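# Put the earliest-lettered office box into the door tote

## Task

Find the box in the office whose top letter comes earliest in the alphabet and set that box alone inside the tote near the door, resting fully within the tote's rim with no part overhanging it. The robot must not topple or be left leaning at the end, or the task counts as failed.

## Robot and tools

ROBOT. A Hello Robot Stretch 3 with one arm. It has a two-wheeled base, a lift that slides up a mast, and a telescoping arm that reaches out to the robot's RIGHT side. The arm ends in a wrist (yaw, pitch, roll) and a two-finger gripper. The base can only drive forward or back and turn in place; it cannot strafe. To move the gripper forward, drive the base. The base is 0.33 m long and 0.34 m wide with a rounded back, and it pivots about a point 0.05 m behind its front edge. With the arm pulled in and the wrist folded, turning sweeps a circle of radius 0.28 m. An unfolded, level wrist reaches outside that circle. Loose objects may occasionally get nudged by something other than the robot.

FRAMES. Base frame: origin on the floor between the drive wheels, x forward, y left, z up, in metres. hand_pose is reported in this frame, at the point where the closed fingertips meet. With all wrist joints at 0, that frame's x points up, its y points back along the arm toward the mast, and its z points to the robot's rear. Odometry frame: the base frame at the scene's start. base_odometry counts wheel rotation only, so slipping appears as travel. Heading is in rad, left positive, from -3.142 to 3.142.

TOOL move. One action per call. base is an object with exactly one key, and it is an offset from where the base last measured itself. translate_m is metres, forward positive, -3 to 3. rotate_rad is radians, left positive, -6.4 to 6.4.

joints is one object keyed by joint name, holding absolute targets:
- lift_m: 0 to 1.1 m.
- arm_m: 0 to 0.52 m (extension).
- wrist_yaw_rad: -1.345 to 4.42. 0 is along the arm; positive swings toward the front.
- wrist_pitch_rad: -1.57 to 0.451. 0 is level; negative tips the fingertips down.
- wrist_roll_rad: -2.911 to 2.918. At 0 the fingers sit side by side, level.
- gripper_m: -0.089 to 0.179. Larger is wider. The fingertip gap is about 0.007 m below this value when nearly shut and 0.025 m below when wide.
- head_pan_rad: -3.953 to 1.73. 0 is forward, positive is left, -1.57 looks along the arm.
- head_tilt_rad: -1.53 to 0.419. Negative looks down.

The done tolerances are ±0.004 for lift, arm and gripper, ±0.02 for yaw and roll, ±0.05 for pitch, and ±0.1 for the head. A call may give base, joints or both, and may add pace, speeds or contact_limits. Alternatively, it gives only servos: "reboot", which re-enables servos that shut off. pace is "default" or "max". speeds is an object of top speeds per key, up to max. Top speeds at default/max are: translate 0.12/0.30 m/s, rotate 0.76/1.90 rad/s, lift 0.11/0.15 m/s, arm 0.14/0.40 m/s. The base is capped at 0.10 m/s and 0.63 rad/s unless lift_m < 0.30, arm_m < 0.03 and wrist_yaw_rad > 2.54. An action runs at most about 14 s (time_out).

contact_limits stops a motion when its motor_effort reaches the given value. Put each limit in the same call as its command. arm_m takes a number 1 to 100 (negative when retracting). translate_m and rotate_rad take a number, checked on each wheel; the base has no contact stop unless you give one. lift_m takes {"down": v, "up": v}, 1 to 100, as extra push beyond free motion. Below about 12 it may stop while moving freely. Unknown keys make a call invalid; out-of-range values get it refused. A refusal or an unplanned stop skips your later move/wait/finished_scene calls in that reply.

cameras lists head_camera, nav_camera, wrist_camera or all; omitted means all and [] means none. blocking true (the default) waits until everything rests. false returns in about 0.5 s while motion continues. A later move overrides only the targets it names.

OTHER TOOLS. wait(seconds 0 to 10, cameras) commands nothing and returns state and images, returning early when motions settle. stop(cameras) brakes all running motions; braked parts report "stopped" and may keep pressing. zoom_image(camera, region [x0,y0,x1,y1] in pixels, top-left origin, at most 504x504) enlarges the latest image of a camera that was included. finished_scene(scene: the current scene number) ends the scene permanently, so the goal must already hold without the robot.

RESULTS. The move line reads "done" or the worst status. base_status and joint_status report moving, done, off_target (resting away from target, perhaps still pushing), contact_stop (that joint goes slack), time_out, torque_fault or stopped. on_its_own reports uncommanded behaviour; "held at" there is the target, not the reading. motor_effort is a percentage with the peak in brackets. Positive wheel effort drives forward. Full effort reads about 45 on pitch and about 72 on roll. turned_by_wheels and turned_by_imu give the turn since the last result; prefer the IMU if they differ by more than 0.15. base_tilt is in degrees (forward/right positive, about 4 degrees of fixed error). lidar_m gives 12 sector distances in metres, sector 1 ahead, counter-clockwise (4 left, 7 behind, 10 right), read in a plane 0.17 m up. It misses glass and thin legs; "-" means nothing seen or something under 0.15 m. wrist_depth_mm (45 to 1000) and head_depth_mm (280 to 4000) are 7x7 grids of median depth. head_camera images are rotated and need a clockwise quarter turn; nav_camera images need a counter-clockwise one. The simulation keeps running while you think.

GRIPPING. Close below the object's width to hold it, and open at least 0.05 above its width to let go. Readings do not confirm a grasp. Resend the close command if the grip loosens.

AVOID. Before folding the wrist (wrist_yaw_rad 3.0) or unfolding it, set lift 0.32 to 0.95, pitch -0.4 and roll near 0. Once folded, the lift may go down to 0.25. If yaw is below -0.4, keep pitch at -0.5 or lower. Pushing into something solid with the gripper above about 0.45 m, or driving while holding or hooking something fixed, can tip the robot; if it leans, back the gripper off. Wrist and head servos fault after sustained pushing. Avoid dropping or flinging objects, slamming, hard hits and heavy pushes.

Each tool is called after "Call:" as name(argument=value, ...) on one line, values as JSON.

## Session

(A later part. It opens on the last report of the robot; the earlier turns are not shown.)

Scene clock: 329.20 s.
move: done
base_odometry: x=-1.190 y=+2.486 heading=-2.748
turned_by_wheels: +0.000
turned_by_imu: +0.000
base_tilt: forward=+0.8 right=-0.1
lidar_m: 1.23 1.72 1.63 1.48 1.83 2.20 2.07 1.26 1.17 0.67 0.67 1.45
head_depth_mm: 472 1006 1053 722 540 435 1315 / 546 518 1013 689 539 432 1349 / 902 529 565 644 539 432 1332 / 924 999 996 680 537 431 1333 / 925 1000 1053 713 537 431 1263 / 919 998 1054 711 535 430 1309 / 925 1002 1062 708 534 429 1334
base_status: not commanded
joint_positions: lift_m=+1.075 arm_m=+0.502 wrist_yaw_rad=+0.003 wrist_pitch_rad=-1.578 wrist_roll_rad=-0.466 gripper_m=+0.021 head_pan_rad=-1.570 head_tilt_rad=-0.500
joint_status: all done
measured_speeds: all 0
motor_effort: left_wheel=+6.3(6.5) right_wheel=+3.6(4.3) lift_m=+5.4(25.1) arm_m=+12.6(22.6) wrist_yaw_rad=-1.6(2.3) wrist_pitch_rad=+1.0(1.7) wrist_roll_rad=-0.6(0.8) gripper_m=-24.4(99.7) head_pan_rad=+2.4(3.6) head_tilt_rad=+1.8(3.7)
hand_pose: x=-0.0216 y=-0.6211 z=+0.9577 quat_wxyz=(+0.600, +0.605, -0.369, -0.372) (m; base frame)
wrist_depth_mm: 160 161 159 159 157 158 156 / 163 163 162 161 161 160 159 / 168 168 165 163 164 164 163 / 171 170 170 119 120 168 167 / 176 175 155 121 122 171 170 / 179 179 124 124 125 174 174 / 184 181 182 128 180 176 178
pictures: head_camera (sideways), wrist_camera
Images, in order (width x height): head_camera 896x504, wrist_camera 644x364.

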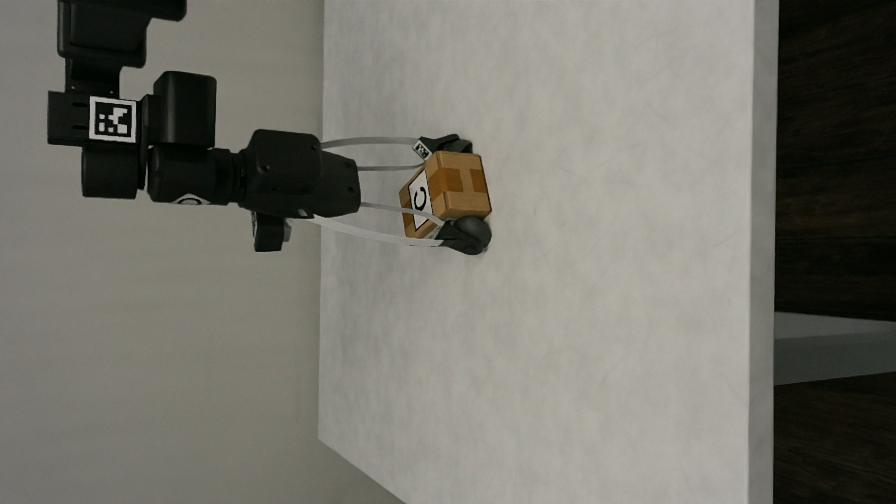

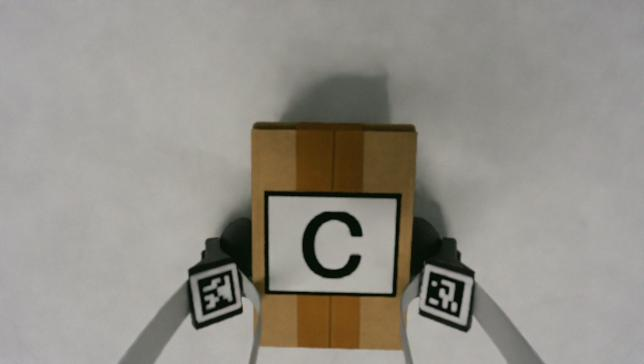

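Call:
move(joints={"lift_m": 1.1}, speeds={"lift_m": 0.06}, cameras=[])

Call:
move(joints={"arm_m": 0.0}, speeds={"arm_m": 0.3}, cameras=[])

Call:
move(joints={"lift_m": 0.6, "head_pan_rad": 0.0, "head_tilt_rad": -0.4}, pace="max", cameras=[])

Call:
move(base={"rotate_rad": 2.621}, joints={"wrist_roll_rad": 0.0, "wrist_pitch_rad": -0.4, "wrist_yaw_rad": 2.62, "lift_m": 0.285}, contact_limits={"rotate_rad": 40}, cameras=["head_camera", "wrist_camera"])

Call:
move(base={"translate_m": 1.99}, pace="max", contact_limits={"translate_m": 38}, cameras=[])

Call:
move(base={"rotate_rad": -1.044}, pace="max", contact_limits={"rotate_rad": 40}, cameras=["head_camera"])

Scene clock: 354.53 s.
move: done
base_odometry: x=-1.190 y=+2.486 heading=-2.748
turned_by_wheels: +0.000
turned_by_imu: +0.001
base_tilt: forward=+0.9 right=-0.2
lidar_m: 1.24 1.72 1.63 1.48 1.82 2.20 2.07 1.26 1.17 0.66 0.67 1.45
head_depth_mm: 408 1000 1053 719 540 433 1314 / 502 1002 1054 717 539 432 1322 / 894 520 580 640 537 432 1339 / 922 1000 998 653 536 430 1323 / 920 1000 1055 711 535 430 1274 / 921 999 1050 707 535 429 1308 / 925 1000 1059 710 534 428 1327
base_status: not commanded
joint_positions: lift_m=+1.098 arm_m=+0.502 wrist_yaw_rad=+0.003 wrist_pitch_rad=-1.570 wrist_roll_rad=-0.466 gripper_m=+0.024 head_pan_rad=-1.570 head_tilt_rad=-0.500
joint_status: all done
joint sent to its limit — lift_m, upper limit.
measured_speeds: all 0
motor_effort: left_wheel=+6.1(6.4) right_wheel=+3.9(4.2) lift_m=+31.3(31.3) arm_m=-6.4(6.4) wrist_yaw_rad=-1.5(2.3) wrist_pitch_rad=-0.2(1.4) wrist_roll_rad=-0.6(0.7) gripper_m=-12.6(13.1) head_pan_rad=+1.9(3.8) head_tilt_rad=+2.5(3.4)
hand_pose: x=-0.0216 y=-0.6231 z=+0.9800 quat_wxyz=(+0.603, +0.602, -0.370, -0.370) (m; base frame)
wrist_depth_mm: 178 179 178 178 177 176 175 / 184 183 181 181 180 179 179 / 188 187 185 126 184 184 183 / 192 190 189 126 186 187 187 / 195 194 153 128 134 191 191 / 200 198 130 131 127 195 194 / 204 106 203 203 201 199 200
pictures: none
No camera images: "cameras" was empty.

Scene clock: 358.60 s.
move: done
base_odometry: x=-1.190 y=+2.486 heading=-2.748
turned_by_wheels: +0.000
turned_by_imu: +0.001
base_tilt: forward=+0.9 right=-0.1
lidar_m: 1.23 1.72 1.63 1.48 1.83 2.20 2.07 1.25 1.17 0.67 0.67 1.45
head_depth_mm: - - - - - - - / - - - - - - - / 925 - 1000 - - - - / 921 999 1047 715 577 - 1341 / 922 995 1047 712 554 - 1245 / 927 1000 1057 710 534 428 1302 / 921 999 1067 707 532 429 1340
base_status: not commanded
joint_positions: lift_m=+1.098 arm_m=+0.002 wrist_yaw_rad=+0.003 wrist_pitch_rad=-1.568 wrist_roll_rad=-0.466 gripper_m=+0.024 head_pan_rad=-1.570 head_tilt_rad=-0.500
joint_status: all done
joint sent to its limit — arm_m, lower limit.
measured_speeds: all 0
motor_effort: left_wheel=+6.1(6.4) right_wheel=+3.6(4.5) lift_m=+30.8(31.3) arm_m=-23.5(26.1) wrist_yaw_rad=-2.1(2.3) wrist_pitch_rad=-0.5(0.9) wrist_roll_rad=-0.5(0.9) gripper_m=-13.2(13.7) head_pan_rad=+2.6(3.6) head_tilt_rad=+2.6(3.5)
hand_pose: x=-0.0216 y=-0.1233 z=+0.9800 quat_wxyz=(+0.603, +0.602, -0.370, -0.370) (m; base frame)
wrist_depth_mm: - - - - - - - / - - - - - - - / - - - 126 - - - / - - - 125 - - - / - - 148 128 147 - - / - - 131 131 127 - - / - - - 442 - - -
pictures: none
No camera images: "cameras" was empty.

Scene clock: 362.70 s.
move: done
base_odometry: x=-1.190 y=+2.486 heading=-2.748
turned_by_wheels: +0.000
turned_by_imu: +0.001
base_tilt: forward=+0.9 right=-0.2
lidar_m: 1.23 1.72 1.63 1.48 1.83 2.21 2.08 1.26 1.17 0.67 0.67 1.46
head_depth_mm: 1436 1543 1662 1769 1951 1773 1447 / 1445 1545 1638 1748 1928 1787 1451 / 1435 1547 1614 1069 1944 1759 1457 / 1437 1539 1609 1067 1920 1644 1444 / 1429 1529 1600 1058 1938 1758 1437 / 1429 1527 1595 1051 1934 1766 1432 / 1447 1522 1612 1052 1928 1736 1443
base_status: not commanded
joint_positions: lift_m=+0.600 arm_m=+0.002 wrist_yaw_rad=+0.003 wrist_pitch_rad=-1.568 wrist_roll_rad=-0.466 gripper_m=+0.024 head_pan_rad=+0.002 head_tilt_rad=-0.399
joint_status: all done
measured_speeds: all 0
motor_effort: left_wheel=+6.1(6.4) right_wheel=+3.6(4.4) lift_m=+21.6(28.8) arm_m=-21.0(23.6) wrist_yaw_rad=-1.9(2.2) wrist_pitch_rad=-0.6(0.9) wrist_roll_rad=-0.4(0.8) gripper_m=-12.1(13.4) head_pan_rad=-2.9(5.3) head_tilt_rad=+2.0(5.2)
hand_pose: x=-0.0216 y=-0.1233 z=+0.4824 quat_wxyz=(+0.603, +0.602, -0.370, -0.370) (m; base frame)
wrist_depth_mm: 607 591 598 581 589 583 585 / 614 616 613 608 598 597 608 / 622 622 618 127 612 609 611 / 632 639 625 125 621 627 621 / 653 656 147 128 125 639 645 / 668 675 131 130 127 657 659 / 679 669 680 134 668 665 674
pictures: none
No camera images: "cameras" was empty.

Scene clock: 367.80 s.
move: done
base_odometry: x=-1.190 y=+2.486 heading=-0.127
turned_by_wheels: +2.620
turned_by_imu: +2.613
base_tilt: forward=+0.8 right=-0.2
lidar_m: 2.21 2.07 1.26 1.17 0.72 0.67 1.43 1.23 1.71 1.63 1.47 1.83
head_depth_mm: 2522 2756 2995 3166 2124 1771 1439 / 2384 2542 2780 2954 2309 1771 1446 / 2241 2389 2605 2780 2269 1763 1436 / 2111 2260 2444 2611 2297 1760 1444 / 1970 2117 2276 2411 2306 1760 1450 / 1888 2038 2153 2287 2251 1743 1433 / 1791 1908 2047 2188 2221 1743 1437
base_status: done
joint_positions: lift_m=+0.285 arm_m=+0.002 wrist_yaw_rad=+2.617 wrist_pitch_rad=-0.428 wrist_roll_rad=-0.005 gripper_m=+0.024 head_pan_rad=+0.000 head_tilt_rad=-0.399
joint_status: all done
measured_speeds: all 0
motor_effort: left_wheel=-11.1(14.7) right_wheel=+10.3(15.4) lift_m=+22.5(23.4) arm_m=-23.5(23.9) wrist_yaw_rad=+4.1(7.2) wrist_pitch_rad=+5.0(8.7) wrist_roll_rad=+2.3(3.9) gripper_m=-13.3(13.4) head_pan_rad=-3.0(4.3) head_tilt_rad=+0.6(3.7)
contact_limits: rotate_rad 40 (maximum 100)
hand_pose: x=+0.0906 y=+0.0463 z=+0.2955 quat_wxyz=(+0.325, +0.705, -0.033, +0.630) (m; base frame)
wrist_depth_mm: - - - - - - - / - - - - - - - / 925 - - 127 - - - / 758 755 690 126 687 784 786 / 601 611 149 128 147 616 627 / 503 517 131 130 127 519 511 / 206 106 276 415 414 441 440
pictures: head_camera (sideways), wrist_camera
Images, in order (width x height): head_camera 896x504, wrist_camera 644x364.

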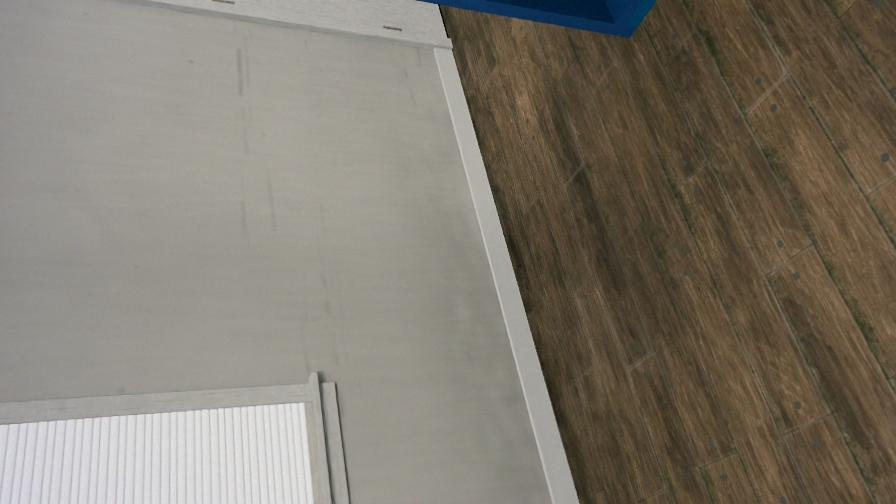

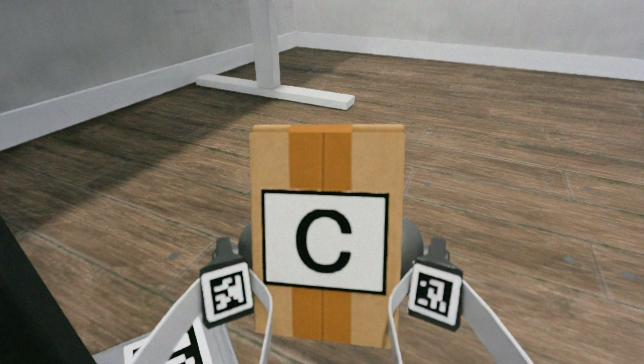

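Scene clock: 375.87 s.
move: done
base_odometry: x=+0.784 y=+2.233 heading=-0.127
turned_by_wheels: +0.000
turned_by_imu: -0.002
base_tilt: forward=+0.9 right=-0.1
lidar_m: 0.50 0.47 0.48 0.61 1.33 1.86 2.51 2.32 0.59 0.64 2.51 0.74
head_depth_mm: 533 580 635 702 786 888 1019 / 499 540 587 645 714 798 908 / 468 504 544 597 654 724 809 / 444 475 510 552 604 664 735 / 418 446 478 516 560 610 672 / 398 423 451 483 521 566 620 / 377 400 426 455 489 526 574
base_status: done
joint_positions: lift_m=+0.285 arm_m=+0.002 wrist_yaw_rad=+2.617 wrist_pitch_rad=-0.428 wrist_roll_rad=-0.005 gripper_m=+0.024 head_pan_rad=+0.000 head_tilt_rad=-0.399
joint_status: not commanded
measured_speeds: all 0
motor_effort: left_wheel=+6.5(15.2) right_wheel=+1.2(16.3) lift_m=+30.8(30.9) arm_m=-22.0(23.5) wrist_yaw_rad=+2.9(3.7) wrist_pitch_rad=+4.9(5.3) wrist_roll_rad=+2.3(2.6) gripper_m=-12.0(13.4) head_pan_rad=-3.0(4.5) head_tilt_rad=-0.9(2.5)
contact_limits: translate_m 38 (maximum 100)
hand_pose: x=+0.0905 y=+0.0464 z=+0.2955 quat_wxyz=(+0.324, +0.705, -0.033, +0.630) (m; base frame)
wrist_depth_mm: - - 530 468 417 379 346 / - - 552 506 448 408 368 / 934 - - 126 478 437 390 / 780 712 131 125 500 468 416 / 609 617 147 128 124 489 441 / 507 516 131 131 127 504 - / 202 106 280 411 423 446 442
pictures: none
No camera images: "cameras" was empty.

Scene clock: 377.63 s.
move: done
base_odometry: x=+0.784 y=+2.233 heading=-1.171
turned_by_wheels: -1.044
turned_by_imu: -1.039
base_tilt: forward=+0.9 right=-0.2
lidar_m: 2.51 0.73 0.50 0.47 0.48 0.62 1.40 1.86 2.50 2.32 0.59 0.65
head_depth_mm: 2149 2317 2490 2676 2298 1766 1459 / 2186 2292 2485 2664 2282 1760 1447 / 2181 2302 2485 2643 2252 1773 1435 / 2155 2286 2442 2725 2191 1785 1434 / 2156 2317 2503 2699 2289 1767 1437 / 2149 2268 2414 2573 2195 1771 1438 / 1595 1591 1592 1611 1601 1592 1435
base_status: done
joint_positions: lift_m=+0.285 arm_m=+0.002 wrist_yaw_rad=+2.617 wrist_pitch_rad=-0.428 wrist_roll_rad=-0.005 gripper_m=+0.024 head_pan_rad=+0.000 head_tilt_rad=-0.399
joint_status: not commanded
measured_speeds: all 0
motor_effort: left_wheel=+9.1(18.1) right_wheel=-9.8(14.4) lift_m=+27.3(31.0) arm_m=-22.7(23.6) wrist_yaw_rad=+2.9(3.4) wrist_pitch_rad=+4.5(5.3) wrist_roll_rad=+2.4(2.5) gripper_m=-12.4(13.3) head_pan_rad=-2.4(4.6) head_tilt_rad=-1.2(2.1)
contact_limits: rotate_rad 40 (maximum 100)
hand_pose: x=+0.0905 y=+0.0464 z=+0.2955 quat_wxyz=(+0.324, +0.705, -0.033, +0.630) (m; base frame)
wrist_depth_mm: 381 428 488 539 - - - / 398 454 522 - - - - / 422 481 529 124 - - - / 448 514 130 125 681 780 772 / 462 - 134 128 147 606 625 / 476 511 131 130 127 522 512 / 207 106 277 417 414 441 441
pictures: head_camera (sideways)
Images, in order (width x height): head_camera 896x504.

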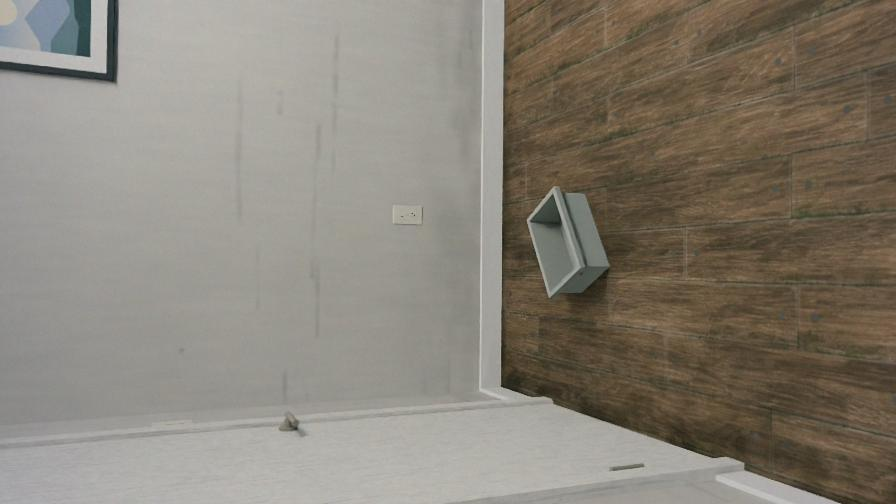

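Call:
move(base={"translate_m": 1.59}, joints={"head_pan_rad": -1.57, "head_tilt_rad": -0.9}, pace="max", contact_limits={"translate_m": 38}, cameras=[])

Call:
move(base={"rotate_rad": 1.5}, joints={"lift_m": 0.5}, pace="max", contact_limits={"rotate_rad": 40}, cameras=["head_camera"])

Scene clock: 411.40 s.
move: done
base_odometry: x=+1.404 y=+0.769 heading=-1.171
turned_by_wheels: +0.000
turned_by_imu: -0.001
base_tilt: forward=+0.8 right=-0.2
lidar_m: 0.93 0.95 0.63 0.58 0.60 0.79 1.79 0.87 1.04 2.33 1.46 1.00
head_depth_mm: 2443 2187 1890 1637 1422 1261 1128 / 2726 2259 1901 1612 1417 1258 1136 / 2801 2302 1883 1611 1413 1255 688 / 2781 2295 1902 1624 1422 1257 752 / 2660 2269 1885 1623 1414 1269 1142 / 2812 2290 1899 1628 1412 1268 1137 / 2666 2259 1905 1625 1413 1255 1134
base_status: done
joint_positions: lift_m=+0.285 arm_m=+0.002 wrist_yaw_rad=+2.617 wrist_pitch_rad=-0.427 wrist_roll_rad=-0.005 gripper_m=+0.024 head_pan_rad=-1.570 head_tilt_rad=-0.900
joint_status: all done
measured_speeds: all 0
motor_effort: left_wheel=+4.7(18.4) right_wheel=+3.2(11.2) lift_m=+28.8(31.2) arm_m=-14.5(20.4) wrist_yaw_rad=+2.7(3.7) wrist_pitch_rad=+5.0(5.3) wrist_roll_rad=+2.3(2.5) gripper_m=-11.1(13.4) head_pan_rad=+2.9(4.8) head_tilt_rad=+0.8(7.5)
contact_limits: translate_m 38 (maximum 100)
hand_pose: x=+0.0905 y=+0.0464 z=+0.2956 quat_wxyz=(+0.324, +0.705, -0.033, +0.630) (m; base frame)
wrist_depth_mm: - - - 727 - - - / - - - 795 - - - / - - - 125 - 894 - / - - 130 125 696 761 739 / 571 611 148 128 124 680 619 / 508 511 131 130 127 - 418 / 201 105 280 417 372 118 -
pictures: none
No camera images: "cameras" was empty.

Scene clock: 414.40 s.
move: done
base_odometry: x=+1.404 y=+0.769 heading=+0.329
turned_by_wheels: +1.500
turned_by_imu: +1.495
base_tilt: forward=+0.8 right=-0.1
lidar_m: 0.58 0.59 0.74 1.44 0.89 0.97 1.90 1.64 1.03 0.94 0.94 0.65
head_depth_mm: 886 1031 1242 1533 1407 1257 1124 / 877 1017 1225 1518 1416 1258 490 / 868 1011 1210 1499 1418 1256 510 / 860 996 1189 1463 1414 1240 565 / 853 984 1168 1436 1430 1218 1115 / 845 969 1153 1423 1416 1258 1118 / 837 967 1136 1391 1421 1258 1146
base_status: done
joint_positions: lift_m=+0.500 arm_m=+0.002 wrist_yaw_rad=+2.617 wrist_pitch_rad=-0.427 wrist_roll_rad=-0.005 gripper_m=+0.024 head_pan_rad=-1.570 head_tilt_rad=-0.900
joint_status: all done
measured_speeds: all 0
motor_effort: left_wheel=-7.2(14.2) right_wheel=+7.3(16.6) lift_m=+28.8(33.3) arm_m=-23.3(23.3) wrist_yaw_rad=+2.8(3.6) wrist_pitch_rad=+4.4(5.3) wrist_roll_rad=+2.3(2.5) gripper_m=-12.9(13.5) head_pan_rad=+3.2(3.8) head_tilt_rad=-0.7(1.5)
contact_limits: rotate_rad 40 (maximum 100)
hand_pose: x=+0.0905 y=+0.0465 z=+0.5108 quat_wxyz=(+0.324, +0.705, -0.034, +0.630) (m; base frame)
wrist_depth_mm: - - - - - 519 - / - - - - 572 555 - / - - - 125 626 - - / - - - 125 123 - - / 943 899 148 128 125 - - / 760 791 131 131 127 626 - / 206 622 654 620 619 621 -
pictures: head_camera (sideways)
Images, in order (width x height): head_camera 896x504.

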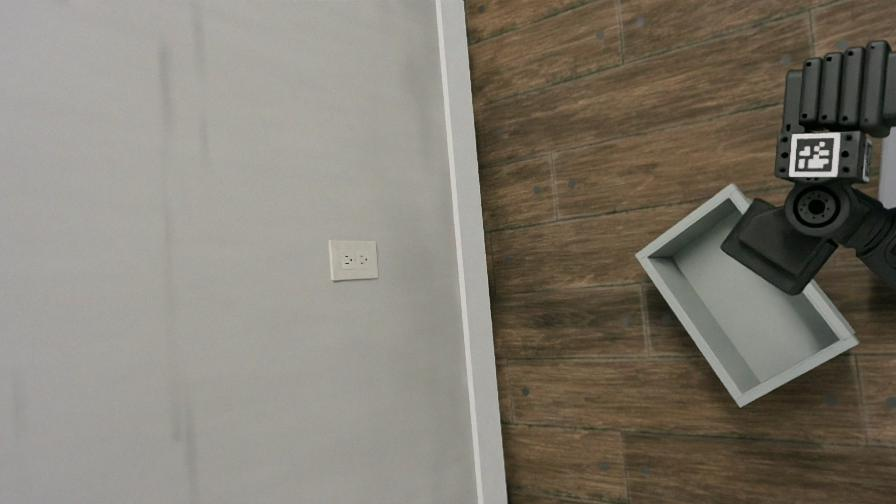

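Call:
move(base={"translate_m": 0.122}, joints={"wrist_yaw_rad": 0.0, "wrist_pitch_rad": -0.4}, pace="max", contact_limits={"translate_m": 38}, cameras=[])

Call:
move(joints={"wrist_pitch_rad": -1.57, "wrist_roll_rad": -0.62, "arm_m": 0.222}, pace="max", cameras=[])

Call:
move(joints={"lift_m": 0.23}, pace="max", cameras=["wrist_camera", "head_camera"])

Scene clock: 427.97 s.
move: done
base_odometry: x=+1.519 y=+0.808 heading=+0.329
turned_by_wheels: +0.000
turned_by_imu: +0.001
base_tilt: forward=+1.0 right=-0.2
lidar_m: 0.47 0.47 0.59 1.16 0.95 1.00 1.96 1.60 1.01 0.92 0.85 0.52
head_depth_mm: 864 1005 1208 1513 1415 1252 1129 / 858 991 1188 1481 1417 1257 491 / 848 986 1183 1457 1413 782 510 / 839 975 1157 1433 1421 1186 1040 / 831 961 1140 1419 1410 1254 1132 / 820 948 1122 1386 1420 1253 1137 / 818 940 1115 1363 1425 1256 1138
base_status: done
joint_positions: lift_m=+0.500 arm_m=+0.002 wrist_yaw_rad=+0.003 wrist_pitch_rad=-0.427 wrist_roll_rad=-0.004 gripper_m=+0.024 head_pan_rad=-1.570 head_tilt_rad=-0.900
joint_status: all done
measured_speeds: all 0
motor_effort: left_wheel=-0.2(8.6) right_wheel=+11.5(13.5) lift_m=+22.3(24.9) arm_m=-21.8(22.6) wrist_yaw_rad=-2.2(8.6) wrist_pitch_rad=+4.7(7.0) wrist_roll_rad=+2.1(2.5) gripper_m=-12.5(13.5) head_pan_rad=+2.8(4.0) head_tilt_rad=-1.3(2.2)
contact_limits: translate_m 38 (maximum 100)
hand_pose: x=-0.0208 y=-0.3700 z=+0.5108 quat_wxyz=(+0.693, +0.151, -0.689, -0.149) (m; base frame)
wrist_depth_mm: - - - - - - - / - - - 690 - - - / - - - 126 - - - / - - 130 125 121 - - / - - 134 128 125 878 911 / 744 767 131 130 126 781 773 / 665 619 646 639 630 659 672
pictures: none
No camera images: "cameras" was empty.

Scene clock: 429.73 s.
move: done
base_odometry: x=+1.519 y=+0.808 heading=+0.329
turned_by_wheels: +0.000
turned_by_imu: +0.000
base_tilt: forward=+0.9 right=-0.2
lidar_m: 0.47 0.47 0.60 1.16 0.95 0.99 1.96 1.60 1.01 0.92 0.85 0.52
head_depth_mm: 863 1006 1203 1506 1417 1263 1118 / 856 997 1195 1490 644 552 505 / 849 985 1176 1464 651 1198 1118 / 836 973 1163 1428 1361 1201 1116 / 833 958 1143 1409 1416 1264 1132 / 825 948 1125 1394 1413 1257 1139 / 813 939 1108 1360 1404 1257 1138
base_status: not commanded
joint_positions: lift_m=+0.500 arm_m=+0.222 wrist_yaw_rad=+0.003 wrist_pitch_rad=-1.563 wrist_roll_rad=-0.616 gripper_m=+0.024 head_pan_rad=-1.570 head_tilt_rad=-0.900
joint_status: all done
measured_speeds: all 0
motor_effort: left_wheel=-0.4(0.6) right_wheel=+11.8(12.2) lift_m=+24.4(24.7) arm_m=+23.3(26.4) wrist_yaw_rad=-1.9(2.2) wrist_pitch_rad=-1.6(5.3) wrist_roll_rad=-0.6(3.0) gripper_m=-12.1(13.2) head_pan_rad=+1.7(3.7) head_tilt_rad=-1.9(2.6)
contact_limits: translate_m 38 (maximum 100)
hand_pose: x=-0.0216 y=-0.3448 z=+0.3823 quat_wxyz=(+0.631, +0.626, -0.325, -0.323) (m; base frame)
wrist_depth_mm: 508 509 511 505 502 507 507 / 519 507 505 510 512 516 511 / 531 529 416 125 408 524 525 / 541 539 419 125 122 537 530 / 552 555 148 128 146 538 540 / 570 555 131 130 127 554 555 / 575 106 - 134 574 563 566
pictures: none
No camera images: "cameras" was empty.

Scene clock: 432.33 s.
move: done
base_odometry: x=+1.519 y=+0.808 heading=+0.329
turned_by_wheels: +0.000
turned_by_imu: +0.000
base_tilt: forward=+1.1 right=-0.1
lidar_m: 0.47 0.47 0.60 1.16 0.94 1.00 1.95 1.60 1.01 0.92 0.85 0.51
head_depth_mm: 866 1007 1216 1504 1407 1262 1133 / 857 993 1190 1492 1409 1237 1108 / 851 978 1181 1457 1408 872 1099 / 839 973 1156 1433 1418 1172 1119 / 830 962 1141 1411 1424 1261 1135 / 821 950 1124 1402 1424 1262 1136 / 818 943 1112 1363 1416 1267 1137
base_status: not commanded
joint_positions: lift_m=+0.230 arm_m=+0.222 wrist_yaw_rad=+0.003 wrist_pitch_rad=-1.566 wrist_roll_rad=-0.616 gripper_m=+0.024 head_pan_rad=-1.570 head_tilt_rad=-0.900
joint_status: all done
measured_speeds: all 0
motor_effort: left_wheel=-0.4(0.6) right_wheel=+11.4(12.2) lift_m=+22.9(24.4) arm_m=+18.6(23.5) wrist_yaw_rad=-1.9(2.3) wrist_pitch_rad=-1.3(1.5) wrist_roll_rad=-0.5(0.8) gripper_m=-12.5(13.3) head_pan_rad=+2.2(3.7) head_tilt_rad=-2.1(3.5)
contact_limits: translate_m 38 (maximum 100)
hand_pose: x=-0.0216 y=-0.3443 z=+0.1123 quat_wxyz=(+0.630, +0.627, -0.325, -0.324) (m; base frame)
wrist_depth_mm: 256 255 253 255 252 251 142 / - 170 192 180 177 196 - / - - - 124 - - - / - - 129 125 121 - - / - - 133 128 124 - - / 161 - 131 131 127 247 - / 167 106 224 137 199 206 -
pictures: head_camera (sideways), wrist_camera
Images, in order (width x height): head_camera 896x504, wrist_camera 644x364.

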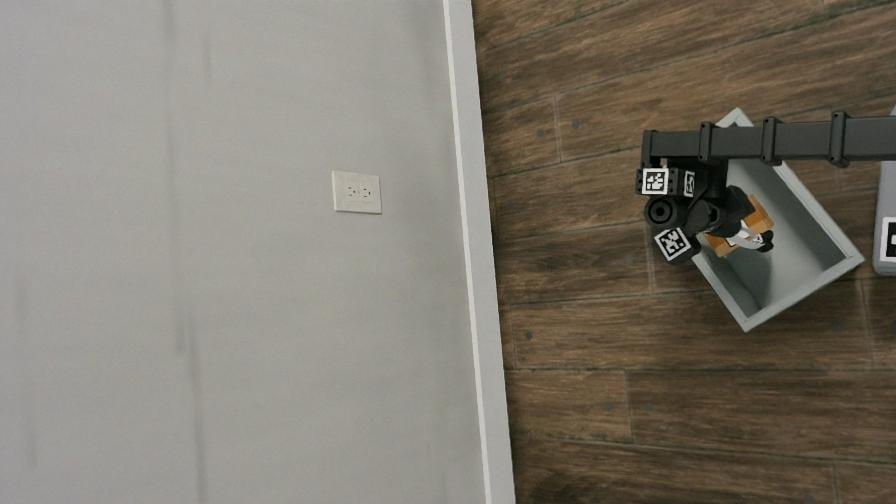

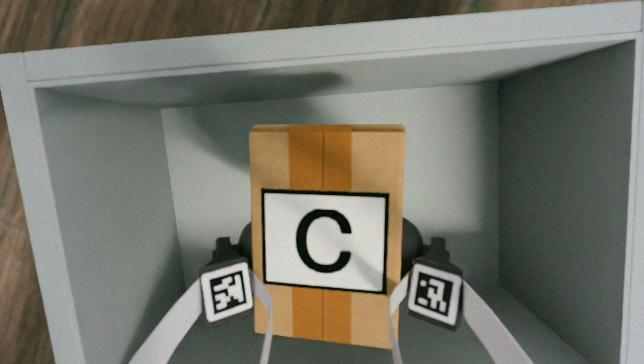

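Call:
move(joints={"lift_m": 0.155}, cameras=[])

Call:
move(joints={"lift_m": 0.122}, speeds={"lift_m": 0.03}, contact_limits={"lift_m": {"down": 13.5}}, cameras=[])

Scene clock: 438.97 s.
move: done
base_odometry: x=+1.519 y=+0.808 heading=+0.329
turned_by_wheels: +0.000
turned_by_imu: +0.001
base_tilt: forward=+0.9 right=-0.1
lidar_m: 0.47 0.47 0.60 1.16 0.94 1.00 1.95 1.60 1.02 0.92 0.85 0.52
head_depth_mm: 869 1007 1206 1506 1422 1254 1126 / 857 998 1200 1480 1405 1256 1118 / 847 985 1176 1461 1419 928 1040 / 838 972 1160 1426 1417 1197 1117 / 836 956 1144 1409 1408 1259 1131 / 819 946 1130 1396 1421 1258 1136 / 817 940 1117 1363 1422 1268 1131
base_status: not commanded
joint_positions: lift_m=+0.155 arm_m=+0.222 wrist_yaw_rad=+0.003 wrist_pitch_rad=-1.566 wrist_roll_rad=-0.616 gripper_m=+0.024 head_pan_rad=-1.570 head_tilt_rad=-0.900
joint_status: all done
measured_speeds: all 0
motor_effort: left_wheel=-0.3(0.5) right_wheel=+11.6(12.0) lift_m=+22.7(23.8) arm_m=+10.9(13.5) wrist_yaw_rad=-1.7(2.1) wrist_pitch_rad=-0.5(1.4) wrist_roll_rad=-0.4(0.8) gripper_m=-12.7(13.1) head_pan_rad=+2.8(3.7) head_tilt_rad=-2.5(4.0)
contact_limits: translate_m 38 (maximum 100)
hand_pose: x=-0.0216 y=-0.3443 z=+0.0373 quat_wxyz=(+0.630, +0.627, -0.325, -0.324) (m; base frame)
wrist_depth_mm: - 86 97 98 111 121 120 / 134 150 157 184 186 185 - / - 191 189 127 189 189 - / - 195 193 125 193 193 - / - 198 138 128 147 197 - / - - 131 131 127 - - / - - - 134 194 190 -
pictures: none
No camera images: "cameras" was empty.

Scene clock: 440.13 s.
move: contact_stop
base_odometry: x=+1.519 y=+0.808 heading=+0.329
turned_by_wheels: +0.000
turned_by_imu: +0.000
base_tilt: forward=+0.9 right=-0.1
lidar_m: 0.47 0.47 0.60 1.16 0.94 1.00 1.95 1.61 1.01 0.92 0.85 0.51
head_depth_mm: 865 1001 1213 1512 1409 1256 1132 / 857 998 1198 1487 1412 1252 1121 / 851 983 1176 1466 1417 936 1042 / 840 970 1156 1432 1416 1198 1120 / 831 960 1140 1405 1410 1256 1133 / 821 949 1123 1386 1415 1266 1131 / 815 935 1116 1362 1420 1260 1135
base_status: not commanded
joint_positions: lift_m=+0.137 arm_m=+0.222 wrist_yaw_rad=+0.003 wrist_pitch_rad=-1.567 wrist_roll_rad=-0.616 gripper_m=+0.024 head_pan_rad=-1.570 head_tilt_rad=-0.900
joint_status: lift_m contact_stop (moved -0.018 of -0.033)
measured_speeds: translate_m=+0.000 rotate_rad=+0.000 lift_m=+0.001 arm_m=+0.000 wrist_yaw_rad=+0.000 wrist_pitch_rad=+0.000 wrist_roll_rad=+0.000 head_pan_rad=+0.000 head_tilt_rad=+0.000
on_its_own: lift_m is slack since a contact_stop (your +0.122 is given up)
motor_effort: left_wheel=-1.1(1.4) right_wheel=+10.9(12.1) lift_m=+24.0(24.0) arm_m=+8.5(11.0) wrist_yaw_rad=-2.1(2.1) wrist_pitch_rad=-0.8(1.3) wrist_roll_rad=-0.6(0.8) gripper_m=-12.2(13.2) head_pan_rad=+1.9(3.0) head_tilt_rad=-3.5(3.8)
contact_limits: lift_m down 14 (down: maximum 72; up: maximum 65); translate_m 38 (maximum 100)
hand_pose: x=-0.0216 y=-0.3440 z=+0.0198 quat_wxyz=(+0.630, +0.627, -0.324, -0.324) (m; base frame)
wrist_depth_mm: - 86 97 99 111 121 119 / 152 150 168 169 169 169 168 / - 174 173 172 172 171 171 / - 178 177 124 174 175 175 / - 183 179 126 146 179 179 / - 185 131 129 125 183 - / - 95 190 135 188 186 187
pictures: none
No camera images: "cameras" was empty.

Call:
move(joints={"gripper_m": 0.13, "lift_m": 0.138}, cameras=[])

Call:
move(joints={"lift_m": 0.4}, pace="max", cameras=[])

Call:
finished_scene(scene=2)

Scene clock: 451.73 s.
move: done
base_odometry: x=+1.519 y=+0.808 heading=+0.329
turned_by_wheels: +0.000
turned_by_imu: +0.001
base_tilt: forward=+1.0 right=-0.1
lidar_m: 0.47 0.47 0.59 1.16 0.95 1.00 1.95 1.60 1.01 0.92 0.85 0.52
head_depth_mm: 865 1002 1214 1502 1414 1259 1136 / 856 997 1192 1482 1408 1254 1117 / 847 981 1180 1461 1402 947 1038 / 841 976 1153 1430 1421 1206 1124 / 831 963 1142 1413 1419 1271 1130 / 826 953 1125 1389 1419 1252 1134 / 815 940 1114 1354 1418 1263 1137
base_status: not commanded
joint_positions: lift_m=+0.138 arm_m=+0.222 wrist_yaw_rad=+0.003 wrist_pitch_rad=-1.566 wrist_roll_rad=-0.616 gripper_m=+0.130 head_pan_rad=-1.570 head_tilt_rad=-0.900
joint_status: all done
measured_speeds: all 0
motor_effort: left_wheel=-1.3(1.4) right_wheel=+10.1(10.9) lift_m=+21.6(25.7) arm_m=+0.2(3.4) wrist_yaw_rad=-1.5(2.1) wrist_pitch_rad=-0.9(1.3) wrist_roll_rad=-0.6(0.8) gripper_m=+0.0(91.7) head_pan_rad=+1.3(3.0) head_tilt_rad=-3.3(5.1)
contact_limits: translate_m 38 (maximum 100)
hand_pose: x=-0.0216 y=-0.3442 z=+0.0204 quat_wxyz=(+0.630, +0.627, -0.324, -0.324) (m; base frame)
wrist_depth_mm: - 86 97 99 105 122 119 / 136 150 168 170 169 168 168 / - 174 173 126 172 173 172 / - 178 178 127 128 177 177 / - 181 182 130 179 179 179 / - 124 184 132 134 123 - / - 120 190 136 189 187 103
pictures: none
No camera images: "cameras" was empty.

Scene clock: 454.27 s.
move: done
base_odometry: x=+1.519 y=+0.808 heading=+0.329
turned_by_wheels: +0.000
turned_by_imu: +0.000
base_tilt: forward=+1.0 right=-0.1
lidar_m: 0.47 0.47 0.60 1.16 0.94 1.00 1.95 1.60 1.01 0.92 0.85 0.52
head_depth_mm: 867 1009 1214 1509 1420 1254 1128 / 858 995 1197 1499 1410 673 591 / 846 984 1167 1460 1408 1158 1120 / 839 972 1163 1424 1416 1206 1120 / 828 960 1141 1403 1424 1262 1134 / 824 955 1125 1397 1406 1262 1138 / 815 933 1113 1368 1427 1266 1135
base_status: not commanded
joint_positions: lift_m=+0.400 arm_m=+0.222 wrist_yaw_rad=+0.003 wrist_pitch_rad=-1.566 wrist_roll_rad=-0.616 gripper_m=+0.130 head_pan_rad=-1.570 head_tilt_rad=-0.900
joint_status: all done
measured_speeds: all 0
motor_effort: left_wheel=-1.3(1.6) right_wheel=+9.7(10.6) lift_m=+30.5(32.3) arm_m=-3.9(4.2) wrist_yaw_rad=-1.5(2.2) wrist_pitch_rad=-0.8(1.3) wrist_roll_rad=-0.4(0.9) gripper_m=+0.0(1.5) head_pan_rad=+1.4(3.2) head_tilt_rad=-3.8(5.2)
contact_limits: translate_m 38 (maximum 100)
hand_pose: x=-0.0216 y=-0.3442 z=+0.2824 quat_wxyz=(+0.630, +0.627, -0.324, -0.324) (m; base frame)
wrist_depth_mm: 417 418 413 413 410 410 408 / 425 423 420 420 415 417 419 / 436 430 318 378 - 424 423 / 444 443 - 386 - 438 435 / 457 451 359 390 387 443 448 / 460 124 360 459 459 123 453 / - 128 313 460 467 464 460
pictures: none
No camera images: "cameras" was empty.

The scene is finished: the task was done.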